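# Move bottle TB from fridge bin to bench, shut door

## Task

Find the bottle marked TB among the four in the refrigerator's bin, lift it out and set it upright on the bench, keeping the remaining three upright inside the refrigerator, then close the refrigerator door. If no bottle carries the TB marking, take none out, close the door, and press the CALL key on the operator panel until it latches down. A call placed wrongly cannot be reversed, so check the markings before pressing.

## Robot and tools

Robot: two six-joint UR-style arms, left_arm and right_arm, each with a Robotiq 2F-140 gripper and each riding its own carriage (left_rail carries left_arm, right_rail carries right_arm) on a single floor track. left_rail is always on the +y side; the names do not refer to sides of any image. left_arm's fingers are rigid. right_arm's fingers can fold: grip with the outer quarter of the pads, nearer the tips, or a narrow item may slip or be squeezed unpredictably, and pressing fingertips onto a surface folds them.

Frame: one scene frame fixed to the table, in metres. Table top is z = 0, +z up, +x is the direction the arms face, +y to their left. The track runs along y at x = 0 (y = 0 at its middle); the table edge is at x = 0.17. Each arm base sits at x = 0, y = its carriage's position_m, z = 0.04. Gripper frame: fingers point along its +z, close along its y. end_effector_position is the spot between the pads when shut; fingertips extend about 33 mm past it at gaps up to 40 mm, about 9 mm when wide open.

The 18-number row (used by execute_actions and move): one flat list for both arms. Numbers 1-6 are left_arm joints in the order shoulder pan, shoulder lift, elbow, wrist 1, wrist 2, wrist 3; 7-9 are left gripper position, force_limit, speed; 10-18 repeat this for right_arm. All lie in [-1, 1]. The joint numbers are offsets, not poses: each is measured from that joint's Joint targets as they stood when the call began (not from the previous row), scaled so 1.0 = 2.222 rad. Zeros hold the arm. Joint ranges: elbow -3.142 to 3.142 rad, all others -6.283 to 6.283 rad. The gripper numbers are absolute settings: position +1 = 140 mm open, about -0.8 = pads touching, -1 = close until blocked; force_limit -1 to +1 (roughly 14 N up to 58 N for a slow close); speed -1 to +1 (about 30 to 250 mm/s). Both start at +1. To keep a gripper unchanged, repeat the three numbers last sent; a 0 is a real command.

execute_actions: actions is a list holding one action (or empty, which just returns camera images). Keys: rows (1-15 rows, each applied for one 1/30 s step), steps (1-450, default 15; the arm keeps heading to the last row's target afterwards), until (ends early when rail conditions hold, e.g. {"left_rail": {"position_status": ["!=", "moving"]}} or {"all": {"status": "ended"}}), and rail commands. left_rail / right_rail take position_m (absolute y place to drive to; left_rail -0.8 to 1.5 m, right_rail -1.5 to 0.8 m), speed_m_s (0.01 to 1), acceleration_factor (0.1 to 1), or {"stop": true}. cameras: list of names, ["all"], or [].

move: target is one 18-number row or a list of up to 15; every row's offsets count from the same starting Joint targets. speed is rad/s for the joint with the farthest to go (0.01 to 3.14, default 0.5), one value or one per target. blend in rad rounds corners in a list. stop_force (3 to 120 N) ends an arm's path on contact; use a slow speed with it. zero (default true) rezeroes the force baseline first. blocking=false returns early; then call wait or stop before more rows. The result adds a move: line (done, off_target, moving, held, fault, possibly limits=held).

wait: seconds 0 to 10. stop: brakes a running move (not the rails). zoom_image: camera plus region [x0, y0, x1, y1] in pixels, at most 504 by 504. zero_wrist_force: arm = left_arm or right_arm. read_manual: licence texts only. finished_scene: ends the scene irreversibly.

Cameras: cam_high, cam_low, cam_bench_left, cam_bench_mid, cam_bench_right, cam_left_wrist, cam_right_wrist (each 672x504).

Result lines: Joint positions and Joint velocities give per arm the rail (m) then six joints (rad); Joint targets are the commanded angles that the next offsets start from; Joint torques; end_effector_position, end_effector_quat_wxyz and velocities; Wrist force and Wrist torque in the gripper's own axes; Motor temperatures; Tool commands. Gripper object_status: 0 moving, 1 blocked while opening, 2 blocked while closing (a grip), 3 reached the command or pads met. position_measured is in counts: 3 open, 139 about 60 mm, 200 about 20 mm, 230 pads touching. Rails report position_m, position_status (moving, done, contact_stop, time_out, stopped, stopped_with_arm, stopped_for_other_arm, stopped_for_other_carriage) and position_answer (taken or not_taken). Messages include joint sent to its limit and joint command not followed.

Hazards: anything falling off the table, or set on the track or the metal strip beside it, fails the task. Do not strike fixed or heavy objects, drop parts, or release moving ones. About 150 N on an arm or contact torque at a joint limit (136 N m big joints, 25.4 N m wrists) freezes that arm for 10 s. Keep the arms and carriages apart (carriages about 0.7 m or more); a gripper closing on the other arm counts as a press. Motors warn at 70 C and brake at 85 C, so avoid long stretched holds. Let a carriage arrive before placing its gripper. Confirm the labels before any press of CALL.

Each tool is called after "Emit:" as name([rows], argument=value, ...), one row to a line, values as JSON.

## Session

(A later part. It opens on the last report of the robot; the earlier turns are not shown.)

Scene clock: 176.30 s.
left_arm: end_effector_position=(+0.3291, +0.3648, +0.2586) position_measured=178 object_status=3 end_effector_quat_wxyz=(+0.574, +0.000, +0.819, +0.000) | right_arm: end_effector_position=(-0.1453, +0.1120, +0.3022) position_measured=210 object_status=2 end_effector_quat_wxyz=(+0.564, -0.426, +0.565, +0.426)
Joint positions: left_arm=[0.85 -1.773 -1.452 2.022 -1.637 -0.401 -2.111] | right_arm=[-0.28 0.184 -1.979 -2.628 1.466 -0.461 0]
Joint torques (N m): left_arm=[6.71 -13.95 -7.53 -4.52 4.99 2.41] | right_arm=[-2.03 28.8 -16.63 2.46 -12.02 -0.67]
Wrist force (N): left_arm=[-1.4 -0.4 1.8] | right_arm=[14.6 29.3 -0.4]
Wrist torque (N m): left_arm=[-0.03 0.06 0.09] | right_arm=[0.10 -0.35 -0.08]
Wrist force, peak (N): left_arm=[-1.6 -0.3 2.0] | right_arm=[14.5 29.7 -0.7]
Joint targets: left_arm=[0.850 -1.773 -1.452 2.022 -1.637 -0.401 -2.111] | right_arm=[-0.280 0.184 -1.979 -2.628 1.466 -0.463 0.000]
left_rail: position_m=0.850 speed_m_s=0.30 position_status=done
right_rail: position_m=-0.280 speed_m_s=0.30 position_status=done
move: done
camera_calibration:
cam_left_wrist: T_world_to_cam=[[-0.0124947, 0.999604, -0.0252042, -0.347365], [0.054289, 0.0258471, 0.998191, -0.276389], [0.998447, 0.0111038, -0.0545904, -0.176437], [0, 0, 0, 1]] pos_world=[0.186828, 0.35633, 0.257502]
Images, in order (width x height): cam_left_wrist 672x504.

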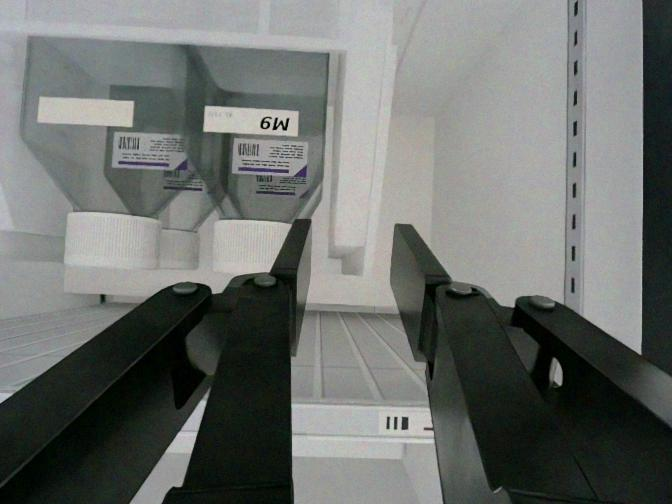

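Emit:
execute_actions([
  {"left_rail":{"position_m":0.853,"speed_m_s":0.1},"steps":60,"until":{"left_rail":{"position_status":["!=","moving"]}}},
])

Emit:
move(target=[0.0444,0.0241,0.0251,-0.1518,0.0169,0.1105,-0.39,0,-0.5,0,0,0,0,0,0,-1,0.1,-1], speed=0.15, stop_force=8, cameras=["cam_left_wrist"])

Emit:
zoom_image(camera="cam_left_wrist", region=[200, 60, 480, 340])

Scene clock: 181.53 s.
left_arm: end_effector_position=(+0.3292, +0.3678, +0.2586) position_measured=178 object_status=3 end_effector_quat_wxyz=(+0.574, +0.000, +0.819, +0.000) | right_arm: end_effector_position=(-0.1453, +0.1120, +0.3022) position_measured=210 object_status=2 end_effector_quat_wxyz=(+0.564, -0.426, +0.565, +0.426)
Joint positions: left_arm=[0.853 -1.773 -1.452 2.022 -1.637 -0.401 -2.111] | right_arm=[-0.28 0.184 -1.979 -2.628 1.466 -0.461 0]
Joint torques (N m): left_arm=[5.36 -19.7 -10.61 -3.53 4.52 2.39] | right_arm=[-2.43 29.54 -16.52 2.46 -11.92 -0.67]
Wrist force (N): left_arm=[-1.4 -0.7 1.7] | right_arm=[14.8 29.4 -0.4]
Wrist torque (N m): left_arm=[-0.08 0.06 0.10] | right_arm=[0.11 -0.38 -0.08]
Wrist force, peak (N): left_arm=[-1.2 -1.7 1.7] | right_arm=[14.7 29.6 -0.5]
Joint targets: left_arm=[0.853 -1.773 -1.452 2.022 -1.637 -0.401 -2.111] | right_arm=[-0.280 0.184 -1.979 -2.628 1.466 -0.463 0.000]
Tool commands: left_gripper/position=-0.39 left_gripper/force_limit=+0.0 left_gripper/speed=-0.5 right_gripper/position=-1.0 right_gripper/force_limit=+0.1 right_gripper/speed=-1.0
left_rail: position_m=0.853 speed_m_s=0.10 position_status=done
right_rail: position_m=-0.280 speed_m_s=0.30 position_status=done

Scene clock: 184.80 s.
left_arm: end_effector_position=(+0.3761, +0.3678, +0.2415) position_measured=178 object_status=3 end_effector_quat_wxyz=(+0.574, +0.000, +0.819, +0.000) | right_arm: end_effector_position=(-0.1453, +0.1120, +0.3022) position_measured=210 object_status=2 end_effector_quat_wxyz=(+0.564, -0.426, +0.565, +0.426)
Joint positions: left_arm=[0.853 -1.674 -1.399 2.078 -1.974 -0.363 -1.865] | right_arm=[-0.28 0.184 -1.979 -2.628 1.466 -0.461 0]
Joint torques (N m): left_arm=[6.68 -15.4 -7.34 -4.69 5.19 2.49] | right_arm=[-2.94 28.93 -16.53 2.47 -11.93 -0.62]
Wrist force (N): left_arm=[-1.1 -1.4 1.6] | right_arm=[14.8 29.5 -0.5]
Wrist torque (N m): left_arm=[-0.26 -0.01 0.10] | right_arm=[0.13 -0.39 -0.07]
Wrist force, peak (N): left_arm=[-1.4 -1.2 1.9] | right_arm=[14.9 29.5 -0.4]
Joint targets: left_arm=[0.853 -1.674 -1.399 2.078 -1.974 -0.363 -1.865] | right_arm=[-0.280 0.184 -1.979 -2.628 1.466 -0.463 0.000]
left_rail: position_m=0.853 speed_m_s=0.10 position_status=done
right_rail: position_m=-0.280 speed_m_s=0.30 position_status=done
move: done
camera_calibration:
cam_left_wrist: T_world_to_cam=[[-0.0124997, 0.999604, -0.0252021, -0.350207], [0.0544884, 0.0258475, 0.99818, -0.261993], [0.998436, 0.0111037, -0.0547899, -0.224281], [0, 0, 0, 1]] pos_world=[0.233828, 0.35933, 0.240401]
Images, in order (width x height): cam_left_wrist 672x504.

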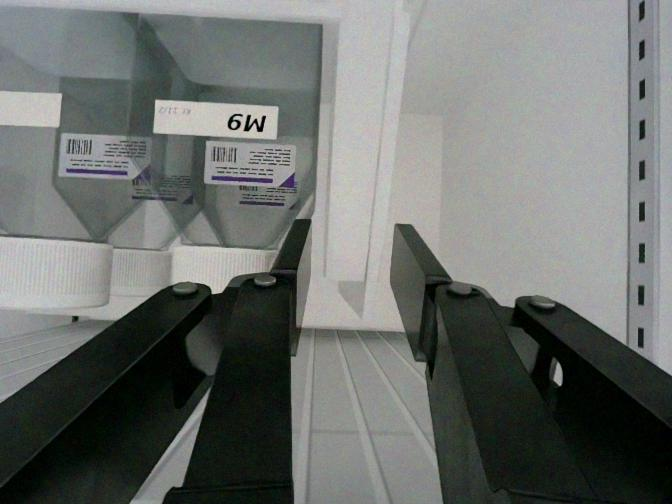

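Scaled by 1.800 from the camera's 672x504 image, which has a finer 960x720 frame.

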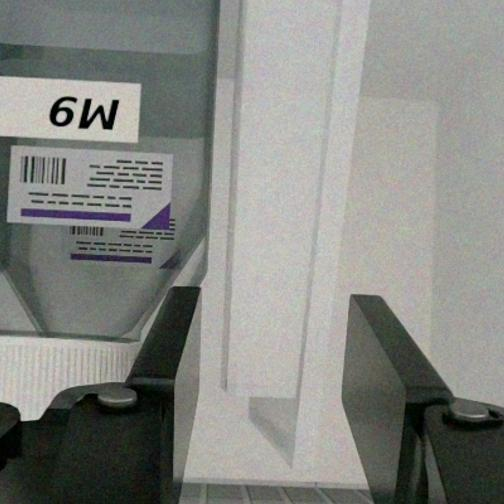

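Emit:
execute_actions([
  {"rows":[[0,0,0,0,0,0,-1,-0.02,-1,0,0,0,0,0,0,-1,0.1,-1]],"steps":75},
], cameras=["cam_left_wrist"])

Emit:
zoom_image(camera="cam_left_wrist", region=[200, 60, 480, 340])

Scene clock: 188.43 s.
left_arm: end_effector_position=(+0.3761, +0.3678, +0.2415) position_measured=200 object_status=2 end_effector_quat_wxyz=(+0.574, +0.000, +0.819, +0.000) | right_arm: end_effector_position=(-0.1453, +0.1120, +0.3022) position_measured=210 object_status=2 end_effector_quat_wxyz=(+0.564, -0.426, +0.565, +0.426)
Joint positions: left_arm=[0.853 -1.674 -1.399 2.078 -1.974 -0.363 -1.865] | right_arm=[-0.28 0.184 -1.979 -2.628 1.466 -0.461 0]
Joint torques (N m): left_arm=[6.04 -22.11 -6.76 0.44 -0.01 -0.94] | right_arm=[-2.88 29.34 -15.68 2.44 -11.95 -0.67]
Wrist force (N): left_arm=[-0.1 -6.0 -0.5] | right_arm=[14.4 29.5 -0.6]
Wrist torque (N m): left_arm=[0.28 -0.04 0.36] | right_arm=[0.08 -0.39 -0.07]
Wrist force, peak (N): left_arm=[-0.2 -6.4 -0.6] | right_arm=[14.4 29.8 -0.6]
Joint targets: left_arm=[0.853 -1.674 -1.399 2.078 -1.974 -0.363 -1.865] | right_arm=[-0.280 0.184 -1.979 -2.628 1.466 -0.463 0.000]
left_rail: position_m=0.853 speed_m_s=0.10 position_status=done
right_rail: position_m=-0.280 speed_m_s=0.30 position_status=done
camera_calibration:
cam_left_wrist: T_world_to_cam=[[-0.0124972, 0.999604, -0.0252027, -0.350207], [0.0543887, 0.0258469, 0.998185, -0.261971], [0.998442, 0.0111038, -0.0546902, -0.224306], [0, 0, 0, 1]] pos_world=[0.233828, 0.35933, 0.240402]
Images, in order (width x height): cam_left_wrist 672x504.

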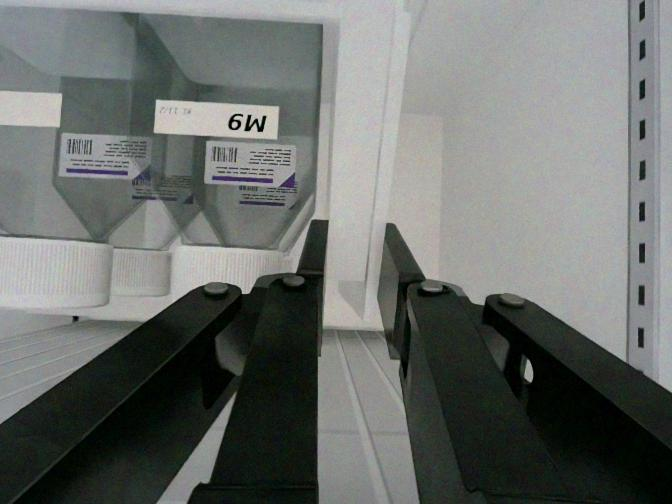

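Scaled by 1.800 from the camera's 672x504 image, which has a finer 960x720 frame.

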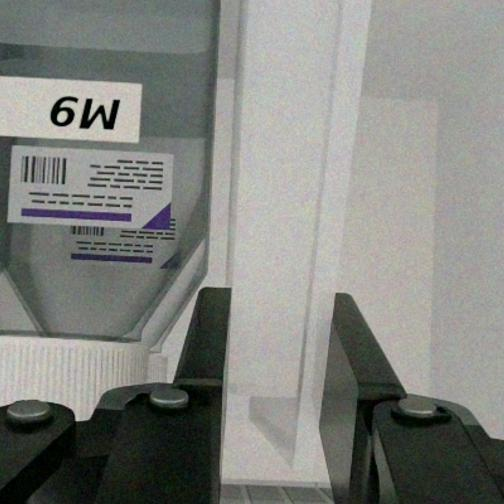

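Emit:
move([
  [-0.0313,-0.0102,-0.0096,0.0943,-0.0112,-0.0799,-1,-0.02,-1,0,0,0,0,0,0,-1,0.1,-1],
  [-0.0623,-0.0142,-0.0218,0.1739,-0.0264,-0.1487,-1,-0.02,-1,0,0,0,0,0,0,-1,0.1,-1],
  [-0.0938,-0.0134,-0.0357,0.2402,-0.0453,-0.2077,-1,-0.02,-1,0,0,0,0,0,0,-1,0.1,-1],
], speed=0.12, blend=0.02, stop_force=25, cameras=["cam_left_wrist"])

Scene clock: 196.23 s.
left_arm: end_effector_position=(+0.2761, +0.3679, +0.2410) position_measured=201 object_status=2 end_effector_quat_wxyz=(+0.574, +0.000, +0.819, +0.000) | right_arm: end_effector_position=(-0.1453, +0.1120, +0.3022) position_measured=210 object_status=2 end_effector_quat_wxyz=(+0.564, -0.426, +0.565, +0.426)
Joint positions: left_arm=[0.853 -1.882 -1.429 1.998 -1.441 -0.464 -2.327] | right_arm=[-0.28 0.184 -1.979 -2.628 1.466 -0.461 0]
Joint torques (N m): left_arm=[-12.68 -13.22 -36.59 0.74 -2.02 -1.76] | right_arm=[-3.15 28.32 -13.84 2.35 -11.98 -0.67]
Wrist force (N): left_arm=[-7.0 -1.1 7.9] | right_arm=[14.2 30.7 -0.7]
Wrist torque (N m): left_arm=[-0.53 -0.07 -0.41] | right_arm=[0.11 -0.36 -0.08]
Wrist force, peak (N): left_arm=[-19.5 -0.8 8.3] | right_arm=[15.6 31.3 -0.8]
Joint targets: left_arm=[0.853 -1.882 -1.429 1.998 -1.441 -0.464 -2.327] | right_arm=[-0.280 0.184 -1.979 -2.628 1.466 -0.463 0.000]
left_rail: position_m=0.853 speed_m_s=0.10 position_status=done
right_rail: position_m=-0.280 speed_m_s=0.30 position_status=done
move: done
camera_calibration:
cam_left_wrist: T_world_to_cam=[[-0.0127918, 0.999609, -0.0248828, -0.351609], [0.054782, 0.0255481, 0.998171, -0.255976], [0.998416, 0.0114053, -0.0550874, -0.1245], [0, 0, 0, 1]] pos_world=[0.133828, 0.359431, 0.2399]
Images, in order (width x height): cam_left_wrist 672x504.

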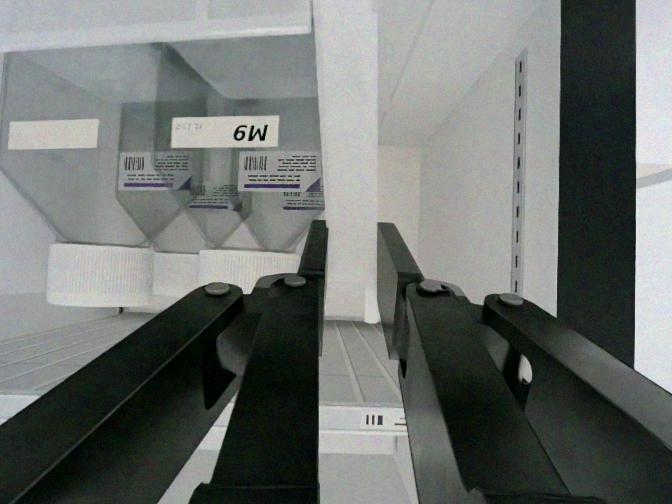

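Emit:
execute_actions([
  {"rows":[[0,0,0,0,0,0,-0.37,-0.02,-1,0,0,0,0,0,0,-1,0.1,-1]],"steps":45},
], cameras=["cam_left_wrist"])

Scene clock: 198.77 s.
left_arm: end_effector_position=(+0.2761, +0.3679, +0.2409) position_measured=176 object_status=3 end_effector_quat_wxyz=(+0.574, +0.000, +0.819, +0.000) | right_arm: end_effector_position=(-0.1453, +0.1120, +0.3022) position_measured=210 object_status=2 end_effector_quat_wxyz=(+0.564, -0.426, +0.565, +0.426)
Joint positions: left_arm=[0.853 -1.882 -1.429 1.998 -1.441 -0.464 -2.327] | right_arm=[-0.28 0.184 -1.979 -2.628 1.466 -0.461 0]
Joint torques (N m): left_arm=[5.93 -21.75 -35.76 -2.85 4.8 -1.72] | right_arm=[-2.7 29 -13.6 2.34 -12.03 -0.62]
Wrist force (N): left_arm=[-1.4 -0.7 1.3] | right_arm=[14.1 29.4 -0.7]
Wrist torque (N m): left_arm=[-0.09 0.03 0.16] | right_arm=[0.06 -0.39 -0.07]
Wrist force, peak (N): left_arm=[-7.0 -1.2 8.2] | right_arm=[14.4 30.7 -0.8]
Joint targets: left_arm=[0.853 -1.882 -1.429 1.998 -1.441 -0.464 -2.327] | right_arm=[-0.280 0.184 -1.979 -2.628 1.466 -0.463 0.000]
left_rail: position_m=0.853 speed_m_s=0.10 position_status=done
right_rail: position_m=-0.280 speed_m_s=0.30 position_status=done
camera_calibration:
cam_left_wrist: T_world_to_cam=[[-0.0127869, 0.999611, -0.0247831, -0.351637], [0.0547828, 0.0254482, 0.998174, -0.255841], [0.998416, 0.0114059, -0.0550869, -0.124506], [0, 0, 0, 1]] pos_world=[0.133828, 0.359431, 0.2398]
Images, in order (width x height): cam_left_wrist 672x504.

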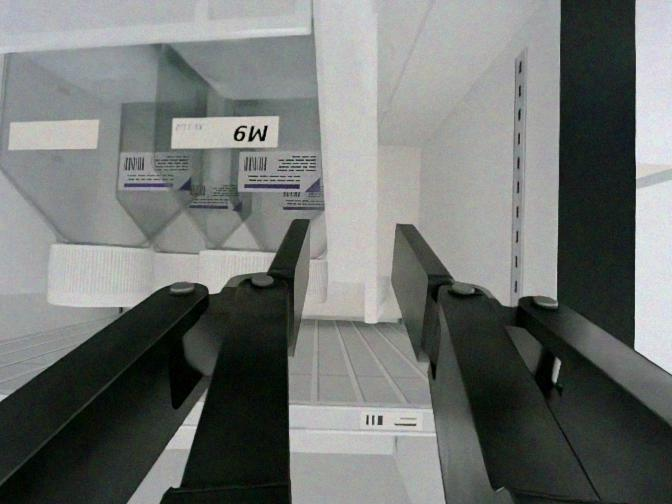

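Emit:
move([
  [-0.0826,0.0014,-0.0659,0.1626,-0.06,-0.1123,-0.37,-0.02,-1,0,0,0,0,0,0,-1,0.1,-1],
  [-0.0972,0.0644,-0.1679,0.496,-0.0284,1.0,1,-0.02,0,0,0,0,0,0,0,-1,0.1,-1],
], speed=[0.3,0.8], blend=[0.02,0], cameras=["cam_left_wrist"])

Emit:
zoom_image(camera="cam_left_wrist", region=[200, 240, 480, 500])

Scene clock: 206.17 s.
left_arm: end_effector_position=(+0.1799, +0.3629, +0.3801) position_measured=3 object_status=0 end_effector_quat_wxyz=(+0.037, +0.706, +0.036, +0.706) | right_arm: end_effector_position=(-0.1453, +0.1120, +0.3022) position_measured=210 object_status=2 end_effector_quat_wxyz=(+0.564, -0.426, +0.565, +0.426)
Joint positions: left_arm=[0.853 -2.098 -1.286 1.625 -0.339 -0.527 -0.105] | right_arm=[-0.28 0.184 -1.979 -2.628 1.466 -0.461 0]
Joint torques (N m): left_arm=[-8.13 -20.07 -36.32 3.5 2.98 2.47] | right_arm=[-3.28 28.68 -10.81 2.49 -11.93 -0.54]
Wrist force (N): left_arm=[0.5 -1.7 1.2] | right_arm=[14.0 29.6 -0.4]
Wrist torque (N m): left_arm=[-0.53 0.02 0.06] | right_arm=[0.12 -0.37 -0.07]
Wrist force, peak (N): left_arm=[-1.6 -0.6 2.2] | right_arm=[14.2 29.8 -0.6]
Joint targets: left_arm=[0.853 -2.098 -1.286 1.625 -0.339 -0.527 -0.105] | right_arm=[-0.280 0.184 -1.979 -2.628 1.466 -0.463 0.000]
left_rail: position_m=0.853 speed_m_s=0.10 position_status=done
right_rail: position_m=-0.280 speed_m_s=0.30 position_status=done
move: done
camera_calibration:
cam_left_wrist: T_world_to_cam=[[-0.00424423, -0.991438, 0.130506, 0.317675], [-0.289573, -0.123697, -0.949129, 0.466886], [0.957147, -0.0418193, -0.286568, 0.0939141], [0, 0, 0, 1]] pos_world=[0.0466561, 0.376635, 0.428589]
Images, in order (width x height): cam_left_wrist 672x504.

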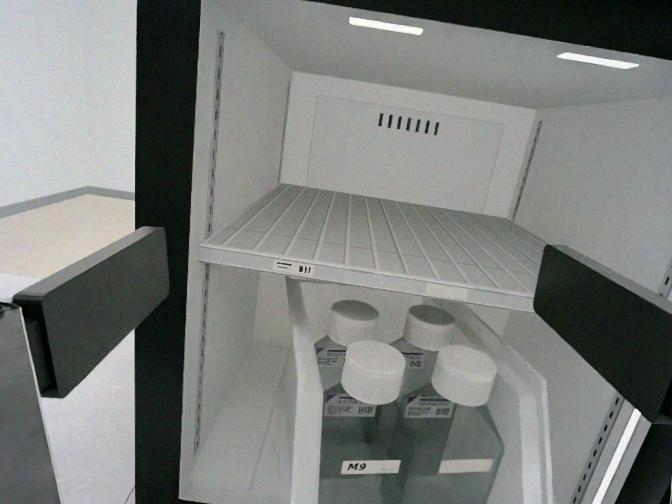

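Scaled by 1.800 from the camera's 672x504 image, which has a finer 960x720 frame.

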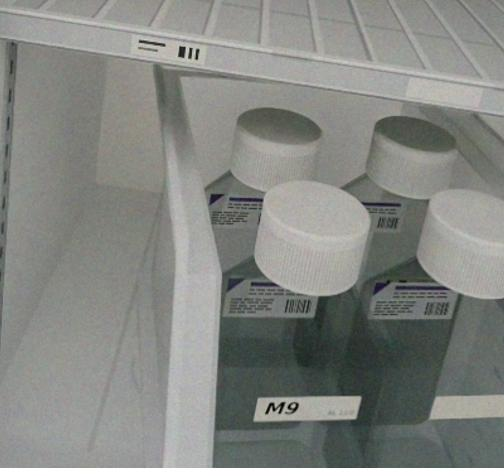

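Emit:
move(target=[0.0259,0.1018,0.0185,-0.1203,0.0258,0.0473,0.0,-0.02,0,0,0,0,0,0,0,-1,0.1,-1], speed=0.3, cameras=["cam_left_wrist"])

Emit:
zoom_image(camera="cam_left_wrist", region=[240, 120, 480, 360])

Scene clock: 208.90 s.
left_arm: end_effector_position=(+0.1899, +0.3200, +0.2500) position_measured=129 object_status=3 end_effector_quat_wxyz=(+0.000, +0.707, -0.001, +0.707) | right_arm: end_effector_position=(-0.1453, +0.1120, +0.3022) position_measured=210 object_status=2 end_effector_quat_wxyz=(+0.564, -0.426, +0.565, +0.426)
Joint positions: left_arm=[0.853 -2.041 -1.06 1.666 -0.606 -0.47 0] | right_arm=[-0.28 0.184 -1.979 -2.628 1.466 -0.461 0]
Joint torques (N m): left_arm=[6.87 -28.64 -4.36 -0.99 3.17 2.54] | right_arm=[-3.76 28.55 -10.26 2.43 -11.99 -0.51]
Wrist force (N): left_arm=[0.5 -0.9 1.6] | right_arm=[13.9 29.6 -0.6]
Wrist torque (N m): left_arm=[-0.26 -0.05 0.06] | right_arm=[0.11 -0.35 -0.08]
Wrist force, peak (N): left_arm=[1.9 -2.2 1.5] | right_arm=[14.2 29.8 -0.4]
Joint targets: left_arm=[0.853 -2.041 -1.059 1.666 -0.606 -0.470 0.000] | right_arm=[-0.280 0.184 -1.979 -2.628 1.466 -0.463 0.000]
left_rail: position_m=0.853 speed_m_s=0.10 position_status=done
right_rail: position_m=-0.280 speed_m_s=0.30 position_status=done
move: done
camera_calibration:
cam_left_wrist: T_world_to_cam=[[-0.00401569, -0.999659, 0.025815, 0.32085], [-0.28955, -0.023547, -0.956873, 0.31084], [0.957155, -0.0113172, -0.289356, 0.0362909], [0, 0, 0, 1]] pos_world=[0.056556, 0.32847, 0.299653]
Images, in order (width x height): cam_left_wrist 672x504.

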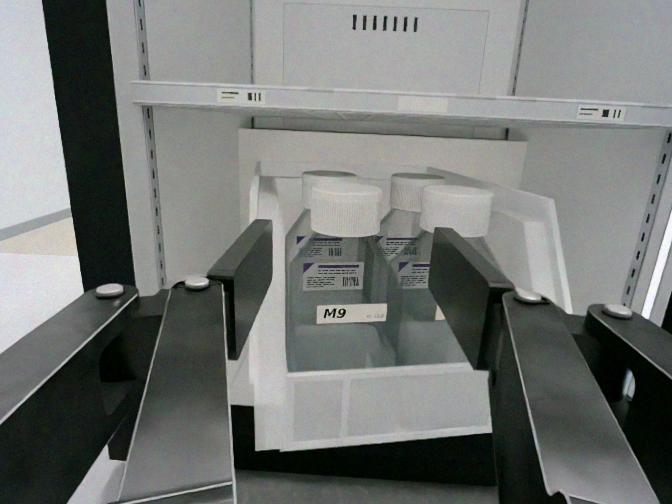

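Scaled by 2.100 from the camera's 672x504 image, which has a finer 960x720 frame.

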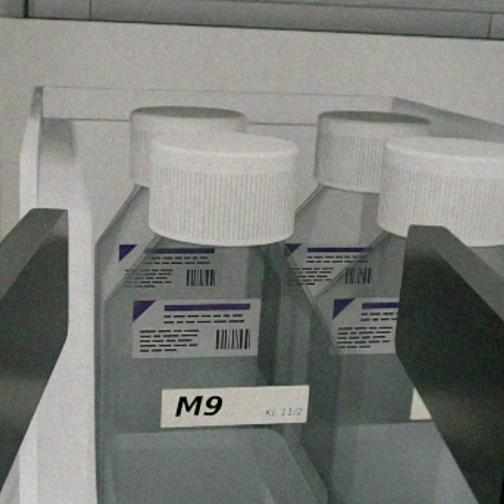

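Emit:
move(target=[0.1101,-0.0156,0.0136,0.0015,0.11,0,-0.079,0.0,0,0,0,0,0,0,0,-1,0.1,-1], speed=0.15, stop_force=8, cameras=["cam_left_wrist"])

Emit:
zoom_image(camera="cam_left_wrist", region=[200, 100, 480, 380])

Scene clock: 216.30 s.
left_arm: end_effector_position=(+0.3252, +0.3181, +0.2581) position_measured=139 object_status=3 end_effector_quat_wxyz=(+0.000, +0.707, +0.000, +0.707) | right_arm: end_effector_position=(-0.1453, +0.1120, +0.3022) position_measured=210 object_status=2 end_effector_quat_wxyz=(+0.564, -0.426, +0.565, +0.426)
Joint positions: left_arm=[0.853 -1.796 -1.094 1.697 -0.603 -0.225 0] | right_arm=[-0.28 0.184 -1.979 -2.628 1.466 -0.461 0]
Joint torques (N m): left_arm=[7.47 -49.23 -5.3 2.81 2.92 2.55] | right_arm=[-4.26 28.35 -8.04 2.48 -11.92 -0.5]
Wrist force (N): left_arm=[0.6 -0.8 1.5] | right_arm=[13.8 29.5 -0.5]
Wrist torque (N m): left_arm=[-0.23 -0.02 0.06] | right_arm=[0.09 -0.33 -0.08]
Wrist force, peak (N): left_arm=[0.6 -0.8 2.8] | right_arm=[14.1 29.8 -0.5]
Joint targets: left_arm=[0.853 -1.796 -1.094 1.697 -0.603 -0.225 0.000] | right_arm=[-0.280 0.184 -1.979 -2.628 1.466 -0.463 0.000]
left_rail: position_m=0.853 speed_m_s=0.10 position_status=done
right_rail: position_m=-0.280 speed_m_s=0.30 position_status=done
move: done
camera_calibration:
cam_left_wrist: T_world_to_cam=[[-0.0037361, -0.999637, 0.0266776, 0.318956], [-0.290034, -0.0244479, -0.956704, 0.35818], [0.957009, -0.0113118, -0.289838, -0.090782], [0, 0, 0, 1]] pos_world=[0.191955, 0.32657, 0.307851]
Images, in order (width x height): cam_left_wrist 672x504.

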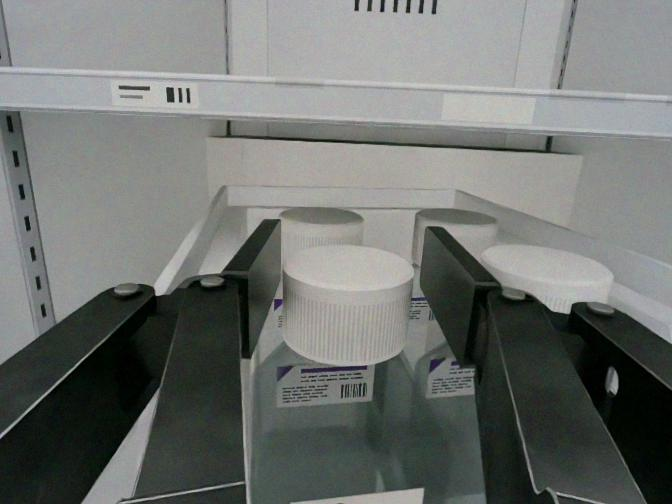

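Scaled by 1.800 from the camera's 672x504 image, which has a finer 960x720 frame.

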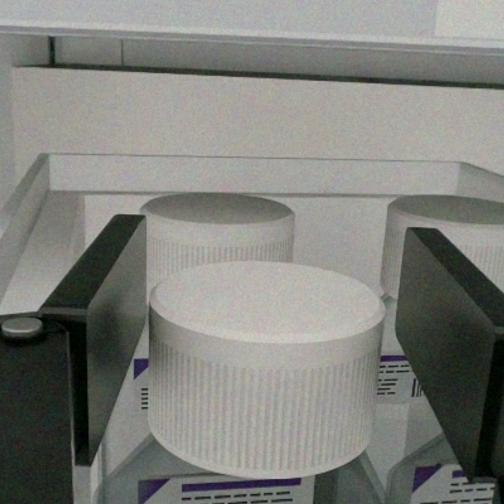

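Emit:
execute_actions([
  {"rows":[[0,0,0,0,0,0,-1,0.0,-1,0,0,0,0,0,0,-1,0.1,-1]],"steps":60},
], cameras=["cam_left_wrist"])

Scene clock: 218.87 s.
left_arm: end_effector_position=(+0.3252, +0.3181, +0.2581) position_measured=160 object_status=2 end_effector_quat_wxyz=(+0.000, +0.707, +0.000, +0.707) | right_arm: end_effector_position=(-0.1453, +0.1120, +0.3022) position_measured=210 object_status=2 end_effector_quat_wxyz=(+0.564, -0.426, +0.565, +0.426)
Joint positions: left_arm=[0.853 -1.796 -1.094 1.697 -0.603 -0.225 0] | right_arm=[-0.28 0.184 -1.979 -2.628 1.466 -0.461 0]
Joint torques (N m): left_arm=[3.8 -47.69 -8.83 0.82 3.15 1.92] | right_arm=[-5.09 27.91 -7.42 2.46 -11.96 -0.47]
Wrist force (N): left_arm=[-1.2 -1.7 1.2] | right_arm=[13.9 29.4 -0.8]
Wrist torque (N m): left_arm=[-0.21 0.07 0.14] | right_arm=[0.11 -0.38 -0.07]
Wrist force, peak (N): left_arm=[0.7 -2.0 1.4] | right_arm=[13.9 29.7 -0.8]
Joint targets: left_arm=[0.853 -1.796 -1.094 1.697 -0.603 -0.225 0.000] | right_arm=[-0.280 0.184 -1.979 -2.628 1.466 -0.463 0.000]
left_rail: position_m=0.853 speed_m_s=0.10 position_status=done
right_rail: position_m=-0.280 speed_m_s=0.30 position_status=done
camera_calibration:
cam_left_wrist: T_world_to_cam=[[-0.0037361, -0.999637, 0.0266776, 0.318956], [-0.290034, -0.0244479, -0.956704, 0.35818], [0.957009, -0.0113118, -0.289838, -0.090782], [0, 0, 0, 1]] pos_world=[0.191955, 0.32657, 0.307851]
Images, in order (width x height): cam_left_wrist 672x504.

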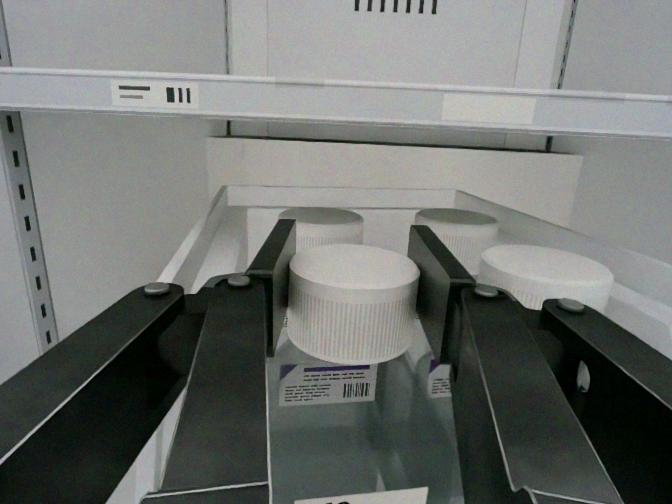

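Emit:
move(target=[0,-0.0069,-0.0057,0.0126,0,0,-1,0.0,-1,0,0,0,0,0,0,-1,0.1,-1], speed=0.05, stop_force=20, cameras=["cam_left_wrist"])

Scene clock: 232.17 s.
left_arm: end_effector_position=(+0.3251, +0.3178, +0.2702) position_measured=160 object_status=2 end_effector_quat_wxyz=(+0.000, +0.707, +0.000, +0.707) | right_arm: end_effector_position=(-0.1453, +0.1120, +0.3022) position_measured=210 object_status=2 end_effector_quat_wxyz=(+0.564, -0.426, +0.565, +0.426)
Joint positions: left_arm=[0.853 -1.796 -1.109 1.684 -0.575 -0.225 0] | right_arm=[-0.28 0.184 -1.979 -2.628 1.466 -0.461 0]
Joint torques (N m): left_arm=[-7.2 -49.97 -35.21 3.11 1.15 -1.77] | right_arm=[-5.49 28.75 -3.31 2.34 -11.95 -0.58]
Wrist force (N): left_arm=[-4.2 -0.8 1.5] | right_arm=[13.4 29.4 -0.6]
Wrist torque (N m): left_arm=[-0.22 0.15 0.06] | right_arm=[0.04 -0.35 -0.08]
Wrist force, peak (N): left_arm=[-4.8 -0.5 1.6] | right_arm=[14.1 29.6 -0.5]
Joint targets: left_arm=[0.853 -1.796 -1.109 1.684 -0.575 -0.225 0.000] | right_arm=[-0.280 0.184 -1.979 -2.628 1.466 -0.463 0.000]
left_rail: position_m=0.853 speed_m_s=0.10 position_status=done
right_rail: position_m=-0.280 speed_m_s=0.30 position_status=done
move: done
camera_calibration:
cam_left_wrist: T_world_to_cam=[[-0.0037361, -0.999637, 0.0266776, 0.318335], [-0.290034, -0.0244479, -0.956704, 0.369624], [0.957009, -0.0113118, -0.289838, -0.0872117], [0, 0, 0, 1]] pos_world=[0.191855, 0.32627, 0.319851]
Images, in order (width x height): cam_left_wrist 672x504.

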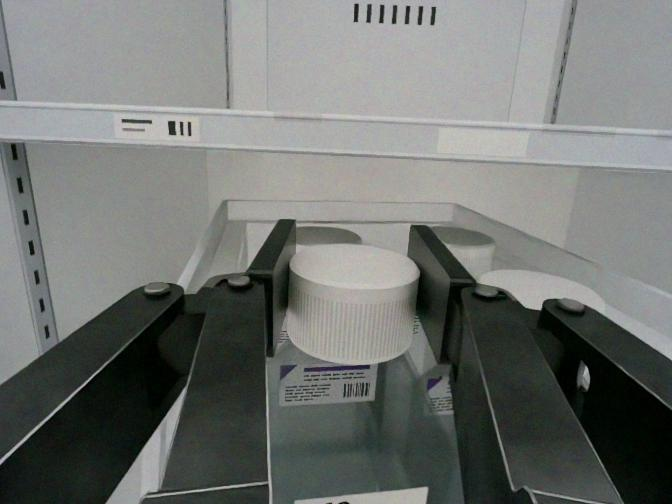

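Emit:
move(target=[-0.0337,0.0005,-0.0008,0.0002,-0.0338,0,-1,0.0,-1,0,0,0,0,0,0,-1,0.1,-1], speed=0.04, stop_force=15, cameras=["cam_left_wrist"])

Scene clock: 235.60 s.
left_arm: end_effector_position=(+0.2849, +0.3178, +0.2702) position_measured=160 object_status=2 end_effector_quat_wxyz=(+0.000, +0.707, +0.000, +0.707) | right_arm: end_effector_position=(-0.1453, +0.1120, +0.3022) position_measured=210 object_status=2 end_effector_quat_wxyz=(+0.564, -0.426, +0.565, +0.426)
Joint positions: left_arm=[0.853 -1.871 -1.108 1.682 -0.574 -0.3 0] | right_arm=[-0.28 0.184 -1.979 -2.628 1.466 -0.461 0]
Joint torques (N m): left_arm=[-9.51 -26 -34.79 3.04 -2.67 -1.8] | right_arm=[-5.48 28.97 -3 2.45 -11.95 -0.58]
Wrist force (N): left_arm=[-2.1 -1.2 2.5] | right_arm=[13.9 29.9 -0.6]
Wrist torque (N m): left_arm=[-0.31 0.13 0.15] | right_arm=[0.11 -0.40 -0.07]
Wrist force, peak (N): left_arm=[-4.5 -0.8 1.6] | right_arm=[13.9 30.0 -0.4]
Joint targets: left_arm=[0.853 -1.871 -1.108 1.682 -0.574 -0.300 0.000] | right_arm=[-0.280 0.184 -1.979 -2.628 1.466 -0.463 0.000]
left_rail: position_m=0.853 speed_m_s=0.10 position_status=done
right_rail: position_m=-0.280 speed_m_s=0.30 position_status=done
move: done
camera_calibration:
cam_left_wrist: T_world_to_cam=[[-0.00345401, -0.999632, 0.0269045, 0.318069], [-0.29012, -0.0247458, -0.95667, 0.358063], [0.956984, -0.0111099, -0.289928, -0.0487728], [0, 0, 0, 1]] pos_world=[0.151655, 0.32627, 0.31985]
Images, in order (width x height): cam_left_wrist 672x504.

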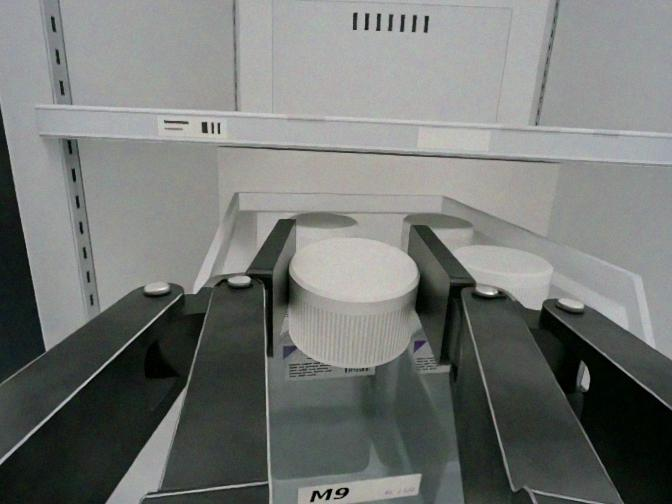

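Emit:
move([
  [0,-0.0265,-0.0257,0.0522,0,0,-1,0.0,-1,0,0,0,0,0,0,-1,0.1,-1],
  [0,-0.0469,-0.0585,0.1054,0,0,-1,0.0,-1,0,0,0,0,0,0,-1,0.1,-1],
], speed=0.08, blend=0.01, stop_force=15, cameras=["cam_left_wrist","cam_low"])

Scene clock: 241.23 s.
left_arm: end_effector_position=(+0.2849, +0.3179, +0.3701) position_measured=160 object_status=2 end_effector_quat_wxyz=(+0.000, +0.707, +0.000, +0.707) | right_arm: end_effector_position=(-0.1453, +0.1120, +0.3022) position_measured=210 object_status=2 end_effector_quat_wxyz=(+0.564, -0.426, +0.565, +0.426)
Joint positions: left_arm=[0.853 -1.871 -1.212 1.552 -0.34 -0.3 0] | right_arm=[-0.28 0.184 -1.979 -2.628 1.466 -0.461 0]
Joint torques (N m): left_arm=[-0.33 -48.19 -38.07 3.34 -2.45 -1.78] | right_arm=[-5.61 28.7 -1.52 2.43 -11.94 -0.58]
Wrist force (N): left_arm=[-4.4 -0.9 1.3] | right_arm=[13.5 29.7 -0.5]
Wrist torque (N m): left_arm=[-0.28 0.10 0.11] | right_arm=[0.11 -0.36 -0.07]
Wrist force, peak (N): left_arm=[-4.4 -1.1 2.4] | right_arm=[13.7 30.1 -0.7]
Joint targets: left_arm=[0.853 -1.871 -1.212 1.552 -0.340 -0.300 0.000] | right_arm=[-0.280 0.184 -1.979 -2.628 1.466 -0.463 0.000]
left_rail: position_m=0.853 speed_m_s=0.10 position_status=done
right_rail: position_m=-0.280 speed_m_s=0.30 position_status=done
move: done
camera_calibration:
cam_left_wrist: T_world_to_cam=[[-0.00354951, -0.999631, 0.026934, 0.315482], [-0.290123, -0.0247463, -0.956669, 0.453637], [0.956983, -0.0112099, -0.289928, -0.0197753], [0, 0, 0, 1]] pos_world=[0.151655, 0.32637, 0.41975]
Images, in order (width x height): cam_low 672x504, cam_left_wrist 672x504.

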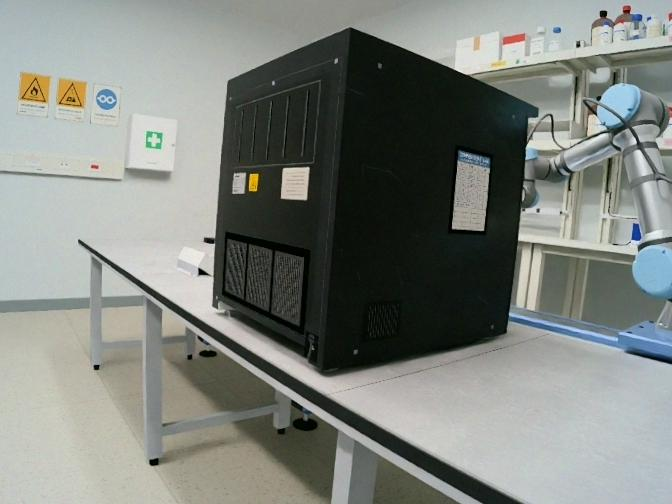

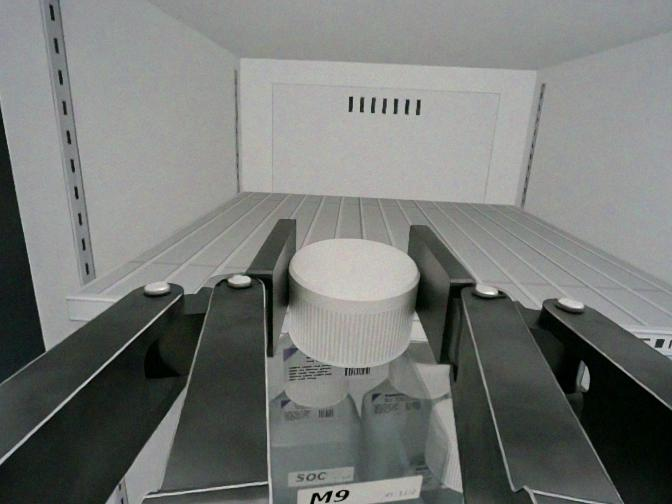

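Emit:
zoom_image(camera="cam_left_wrist", region=[260, 380, 470, 504])

Scaled by 2.400 from the camera's 672x504 image, which has a finer 960x720 frame.

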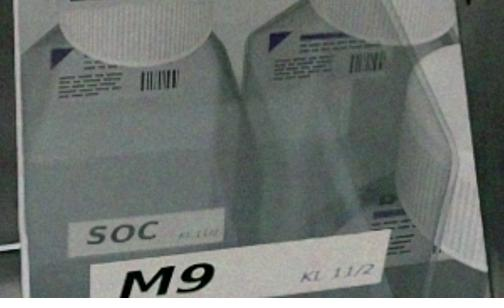

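Emit:
move([
  [0,-0.019,-0.0572,0.0762,0,0,-1,0.0,-1,0,0,0,0,0,0,-1,0.1,-1],
  [0,-0.0252,-0.1295,0.1547,0,0,-1,0.0,-1,0,0,0,0,0,0,-1,0.1,-1],
], speed=0.15, blend=0.02, cameras=["cam_left_wrist"])

Emit:
zoom_image(camera="cam_left_wrist", region=[230, 330, 490, 504])

Scene clock: 245.67 s.
left_arm: end_effector_position=(+0.2850, +0.3180, +0.5099) position_measured=160 object_status=2 end_effector_quat_wxyz=(+0.000, +0.707, +0.000, +0.707) | right_arm: end_effector_position=(-0.1453, +0.1120, +0.3022) position_measured=210 object_status=2 end_effector_quat_wxyz=(+0.564, -0.426, +0.565, +0.426)
Joint positions: left_arm=[0.853 -1.871 -1.268 1.265 0.004 -0.3 0] | right_arm=[-0.28 0.184 -1.979 -2.628 1.466 -0.461 0]
Joint torques (N m): left_arm=[4.8 -47.51 -40.65 3.36 -2.21 -1.74] | right_arm=[-5.39 29.19 0.13 2.38 -11.93 -0.52]
Wrist force (N): left_arm=[-4.7 -1.2 1.4] | right_arm=[13.5 29.8 -0.4]
Wrist torque (N m): left_arm=[-0.30 0.17 0.07] | right_arm=[0.09 -0.36 -0.07]
Wrist force, peak (N): left_arm=[-5.2 -0.9 1.2] | right_arm=[13.5 30.1 -0.4]
Joint targets: left_arm=[0.853 -1.871 -1.268 1.264 0.004 -0.300 0.000] | right_arm=[-0.280 0.184 -1.979 -2.628 1.466 -0.463 0.000]
left_rail: position_m=0.853 speed_m_s=0.10 position_status=done
right_rail: position_m=-0.280 speed_m_s=0.30 position_status=done
move: done
camera_calibration:
cam_left_wrist: T_world_to_cam=[[-0.00345401, -0.999632, 0.0269045, 0.311817], [-0.29012, -0.0247458, -0.95667, 0.587478], [0.956984, -0.0111099, -0.289928, 0.0207542], [0, 0, 0, 1]] pos_world=[0.151655, 0.32647, 0.55965]
Images, in order (width x height): cam_left_wrist 672x504.

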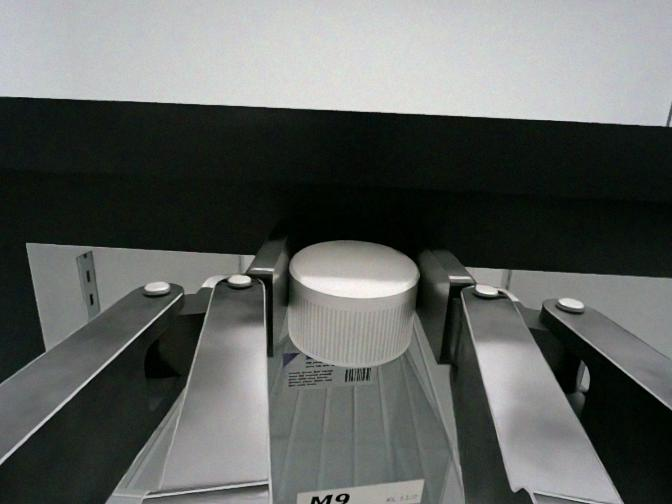

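Scaled by 1.938 from the camera's 672x504 image, which has a finer 960x720 frame.

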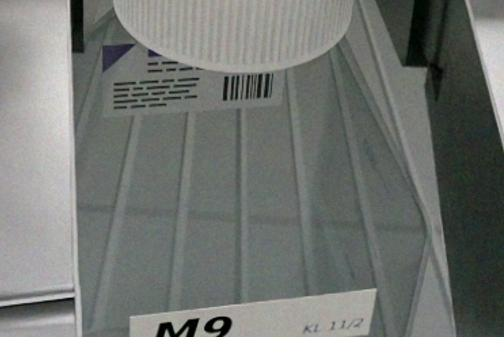

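Emit:
move(target=[-0.0754,0.0292,0.088,-0.1172,-0.0755,0,-1,0.0,-1,0,0,0,0,0,0,-1,0.1,-1], speed=0.2, cameras=["cam_left_wrist"])

Emit:
zoom_image(camera="cam_left_wrist", region=[230, 330, 490, 504])

Scene clock: 248.83 s.
left_arm: end_effector_position=(+0.1903, +0.3181, +0.4001) position_measured=160 object_status=2 end_effector_quat_wxyz=(+0.000, +0.707, +0.000, +0.707) | right_arm: end_effector_position=(-0.1453, +0.1120, +0.3022) position_measured=210 object_status=2 end_effector_quat_wxyz=(+0.564, -0.426, +0.565, +0.426)
Joint positions: left_arm=[0.853 -2.038 -1.204 1.46 -0.256 -0.468 0] | right_arm=[-0.28 0.184 -1.979 -2.628 1.466 -0.461 0]
Joint torques (N m): left_arm=[-8.41 -25.83 -9.7 -0.64 -2.51 -1.67] | right_arm=[-5.67 29.3 1.02 2.22 -12.03 -0.53]
Wrist force (N): left_arm=[-4.7 -0.8 1.5] | right_arm=[13.6 29.9 -0.4]
Wrist torque (N m): left_arm=[-0.17 0.18 0.03] | right_arm=[0.12 -0.39 -0.08]
Wrist force, peak (N): left_arm=[-5.7 -1.1 0.9] | right_arm=[13.7 30.0 -0.4]
Joint targets: left_arm=[0.853 -2.039 -1.204 1.460 -0.257 -0.468 0.000] | right_arm=[-0.280 0.184 -1.979 -2.628 1.466 -0.463 0.000]
left_rail: position_m=0.853 speed_m_s=0.10 position_status=done
right_rail: position_m=-0.280 speed_m_s=0.30 position_status=done
move: done
camera_calibration:
cam_left_wrist: T_world_to_cam=[[-0.00323372, -0.999632, 0.0269402, 0.314518], [-0.290116, -0.0248438, -0.956669, 0.454899], [0.956986, -0.0109094, -0.289928, 0.0794532], [0, 0, 0, 1]] pos_world=[0.0569547, 0.326571, 0.44975]
Images, in order (width x height): cam_left_wrist 672x504.

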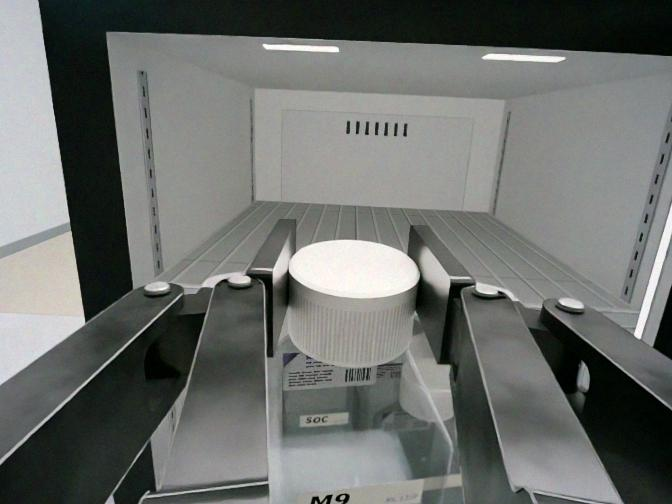

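Scaled by 1.938 from the camera's 672x504 image, which has a finer 960x720 frame.

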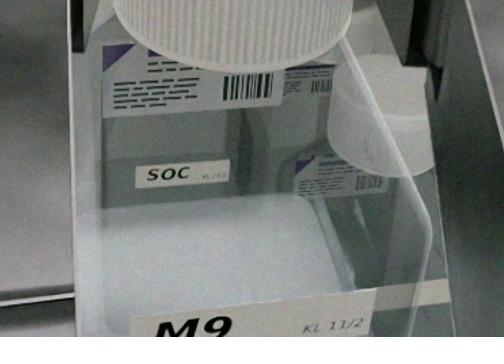

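Emit:
execute_actions([
  {"left_rail":{"position_m":1.23,"speed_m_s":0.3,"acceleration_factor":0.3},"steps":200,"until":{"left_rail":{"position_status":["!=","moving"]}}},
])

Scene clock: 252.17 s.
left_arm: end_effector_position=(+0.1902, +0.6951, +0.3999) position_measured=160 object_status=2 end_effector_quat_wxyz=(+0.000, +0.707, +0.000, +0.707) | right_arm: end_effector_position=(-0.1453, +0.1120, +0.3022) position_measured=210 object_status=2 end_effector_quat_wxyz=(+0.564, -0.426, +0.565, +0.426)
Joint positions: left_arm=[1.23 -2.039 -1.204 1.46 -0.257 -0.468 0] | right_arm=[-0.28 0.184 -1.979 -2.628 1.466 -0.461 0]
Joint torques (N m): left_arm=[-6.89 -48.02 -14.94 1.67 -2.16 -1.67] | right_arm=[-5.33 28.99 1.6 2.23 -11.95 -0.56]
Wrist force (N): left_arm=[-4.7 -0.9 1.6] | right_arm=[13.5 29.7 -0.6]
Wrist torque (N m): left_arm=[-0.19 0.19 0.03] | right_arm=[0.07 -0.35 -0.08]
Wrist force, peak (N): left_arm=[-4.8 -1.2 1.7] | right_arm=[13.7 30.0 -0.5]
Joint targets: left_arm=[1.230 -2.039 -1.204 1.460 -0.257 -0.468 0.000] | right_arm=[-0.280 0.184 -1.979 -2.628 1.466 -0.463 0.000]
Tool commands: left_gripper/position=-1.0 left_gripper/force_limit=+0.0 left_gripper/speed=-1.0 right_gripper/position=-1.0 right_gripper/force_limit=+0.1 right_gripper/speed=-1.0
left_rail: position_m=1.230 speed_m_s=0.30 position_status=done
right_rail: position_m=-0.280 speed_m_s=0.30 position_status=done

Emit:
move(target=[0.0881,0.088,0.1265,-0.214,0.088,0,-1,0.0,-1,0,0,0,0,0,0,-1,0.1,-1], speed=0.3)

Emit:
move(target=[0,0.0264,0.0076,-0.034,0,0,-1,0.0,-1,0,0,0,0,0,0,-1,0.1,-1], speed=0.04, stop_force=5, cameras=["cam_bench_left","cam_left_wrist"])

Scene clock: 255.63 s.
left_arm: end_effector_position=(+0.3002, +0.6952, +0.2000) position_measured=160 object_status=2 end_effector_quat_wxyz=(-0.001, +0.707, +0.000, +0.707) | right_arm: end_effector_position=(-0.1453, +0.1120, +0.3022) position_measured=210 object_status=2 end_effector_quat_wxyz=(+0.564, -0.426, +0.565, +0.426)
Joint positions: left_arm=[1.23 -1.843 -1.008 1.741 -0.732 -0.273 0] | right_arm=[-0.28 0.184 -1.979 -2.628 1.466 -0.461 0]
Joint torques (N m): left_arm=[6.43 -28.99 -4.59 -1.24 3.05 -1.68] | right_arm=[-6.04 29.03 1.12 2.17 -12.01 -0.58]
Wrist force (N): left_arm=[-4.4 -0.4 1.7] | right_arm=[13.2 29.6 -0.7]
Wrist torque (N m): left_arm=[-0.16 0.11 0.10] | right_arm=[0.05 -0.31 -0.07]
Wrist force, peak (N): left_arm=[-5.6 -1.2 2.7] | right_arm=[13.5 30.1 -0.6]
Joint targets: left_arm=[1.230 -1.843 -1.008 1.741 -0.732 -0.273 0.000] | right_arm=[-0.280 0.184 -1.979 -2.628 1.466 -0.463 0.000]
left_rail: position_m=1.230 speed_m_s=0.30 position_status=done
right_rail: position_m=-0.280 speed_m_s=0.30 position_status=done
move: done

Scene clock: 258.13 s.
left_arm: end_effector_position=(+0.3002, +0.6949, +0.1774) position_measured=160 object_status=2 end_effector_quat_wxyz=(-0.001, +0.707, +0.000, +0.707) | right_arm: end_effector_position=(-0.1453, +0.1120, +0.3022) position_measured=210 object_status=2 end_effector_quat_wxyz=(+0.564, -0.426, +0.565, +0.426)
Joint positions: left_arm=[1.23 -1.843 -0.971 1.752 -0.78 -0.273 0] | right_arm=[-0.28 0.184 -1.979 -2.628 1.466 -0.461 0]
Joint torques (N m): left_arm=[0.95 -52.81 -31.78 3.16 -2.65 -1.79] | right_arm=[-5.98 28.85 1.55 2.18 -11.93 -0.53]
Wrist force (N): left_arm=[-4.6 -0.6 1.7] | right_arm=[13.5 29.9 -0.8]
Wrist torque (N m): left_arm=[-0.18 0.14 0.07] | right_arm=[0.11 -0.35 -0.08]
Wrist force, peak (N): left_arm=[17.9 1.7 4.3] | right_arm=[13.6 30.1 -0.4]
Joint targets: left_arm=[1.230 -1.843 -0.971 1.752 -0.780 -0.273 0.000] | right_arm=[-0.280 0.184 -1.979 -2.628 1.466 -0.463 0.000]
left_rail: position_m=1.230 speed_m_s=0.30 position_status=done
right_rail: position_m=-0.280 speed_m_s=0.30 position_status=done
move: contact (left_arm); left_arm: the wrist 1 is farthest, 0.027 rad from its target
camera_calibration:
cam_left_wrist: T_world_to_cam=[[-0.00305937, -0.999661, 0.0258379, 0.697679], [-0.289803, -0.0238429, -0.956789, 0.282364], [0.957081, -0.0104151, -0.289632, -0.0866077], [0, 0, 0, 1]] pos_world=[0.166855, 0.703273, 0.227052]
Images, in order (width x height): cam_bench_left 672x504, cam_left_wrist 672x504.

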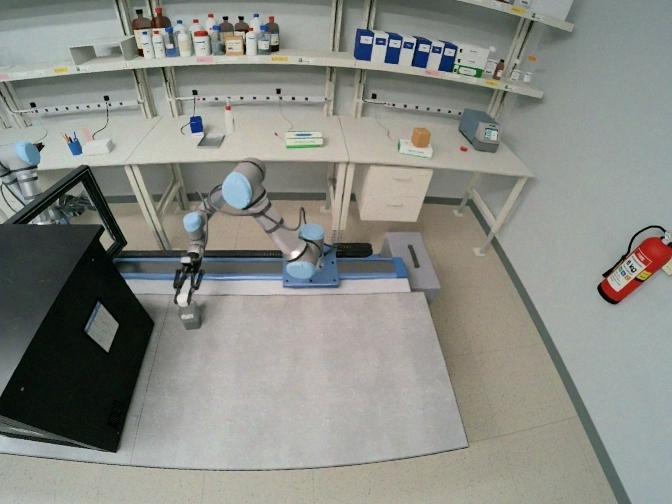

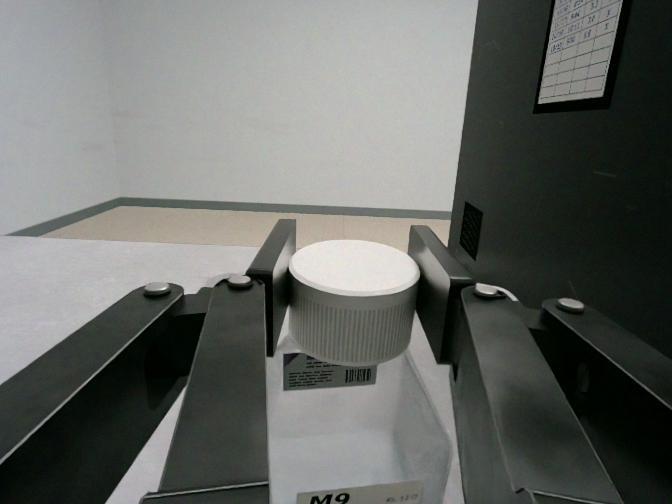

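Emit:
move(target=[0,0.0011,0.0003,-0.0015,0,0,-1,0.0,-1,0,0,0,0,0,0,-1,0.1,-1], speed=0.03)

Emit:
execute_actions([
  {"rows":[[0,0,0,0,0,0,-0.03,0.0,-1,0,0,0,0,0,0,-1,0.1,-1]],"steps":45},
], cameras=["cam_left_wrist"])

Scene clock: 261.03 s.
left_arm: end_effector_position=(+0.3002, +0.6949, +0.1760) position_measured=160 object_status=2 end_effector_quat_wxyz=(+0.000, +0.707, +0.000, +0.707) | right_arm: end_effector_position=(-0.1453, +0.1120, +0.3022) position_measured=210 object_status=2 end_effector_quat_wxyz=(+0.564, -0.426, +0.565, +0.426)
Joint positions: left_arm=[1.23 -1.843 -0.968 1.752 -0.783 -0.273 0] | right_arm=[-0.28 0.184 -1.979 -2.628 1.466 -0.461 0]
Joint torques (N m): left_arm=[-7.36 -21.2 2.89 -2.99 -2.62 -1.68] | right_arm=[-6.34 28.63 1.18 2.13 -11.91 -0.45]
Wrist force (N): left_arm=[21.9 2.1 4.8] | right_arm=[13.5 29.9 -0.6]
Wrist torque (N m): left_arm=[-0.19 -0.63 0.04] | right_arm=[0.11 -0.36 -0.08]
Wrist force, peak (N): left_arm=[22.6 2.1 4.8] | right_arm=[13.7 30.1 -0.7]
Joint targets: left_arm=[1.230 -1.843 -0.968 1.753 -0.784 -0.273 0.000] | right_arm=[-0.280 0.184 -1.979 -2.628 1.466 -0.463 0.000]
left_rail: position_m=1.230 speed_m_s=0.30 position_status=done
right_rail: position_m=-0.280 speed_m_s=0.30 position_status=done
move: done

Scene clock: 262.73 s.
left_arm: end_effector_position=(+0.3002, +0.6950, +0.1759) position_measured=132 object_status=3 end_effector_quat_wxyz=(+0.000, +0.707, +0.000, +0.707) | right_arm: end_effector_position=(-0.1453, +0.1120, +0.3022) position_measured=210 object_status=2 end_effector_quat_wxyz=(+0.564, -0.426, +0.565, +0.426)
Joint positions: left_arm=[1.23 -1.843 -0.968 1.753 -0.784 -0.273 0] | right_arm=[-0.28 0.184 -1.979 -2.628 1.466 -0.461 0]
Joint torques (N m): left_arm=[-7.7 -51.24 -28.9 2.85 0.72 -1.78] | right_arm=[-6.54 29.29 0.91 2.09 -11.94 -0.46]
Wrist force (N): left_arm=[0.1 -0.7 1.4] | right_arm=[13.4 29.7 -0.7]
Wrist torque (N m): left_arm=[-0.21 0.02 0.07] | right_arm=[0.07 -0.34 -0.08]
Wrist force, peak (N): left_arm=[23.3 2.4 5.0] | right_arm=[13.6 30.1 -0.5]
Joint targets: left_arm=[1.230 -1.843 -0.968 1.753 -0.784 -0.273 0.000] | right_arm=[-0.280 0.184 -1.979 -2.628 1.466 -0.463 0.000]
left_rail: position_m=1.230 speed_m_s=0.30 position_status=done
right_rail: position_m=-0.280 speed_m_s=0.30 position_status=done
camera_calibration:
cam_left_wrist: T_world_to_cam=[[-0.0030004, -0.999657, 0.0260281, 0.697659], [-0.289831, -0.0240417, -0.956776, 0.281166], [0.957073, -0.0104145, -0.289659, -0.087006], [0, 0, 0, 1]] pos_world=[0.166855, 0.703273, 0.225652]
Images, in order (width x height): cam_left_wrist 672x504.

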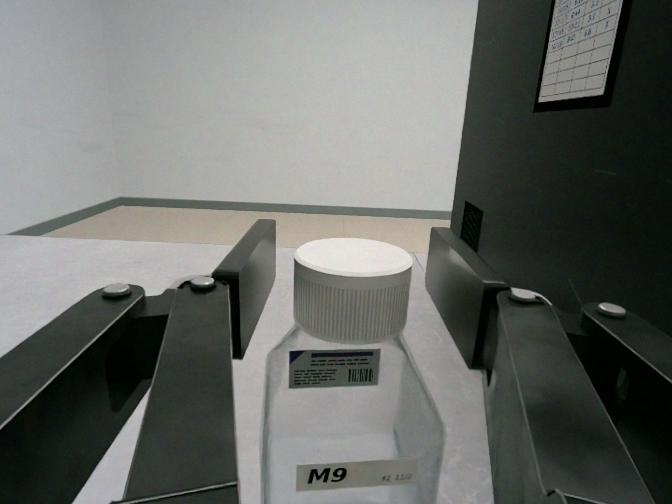

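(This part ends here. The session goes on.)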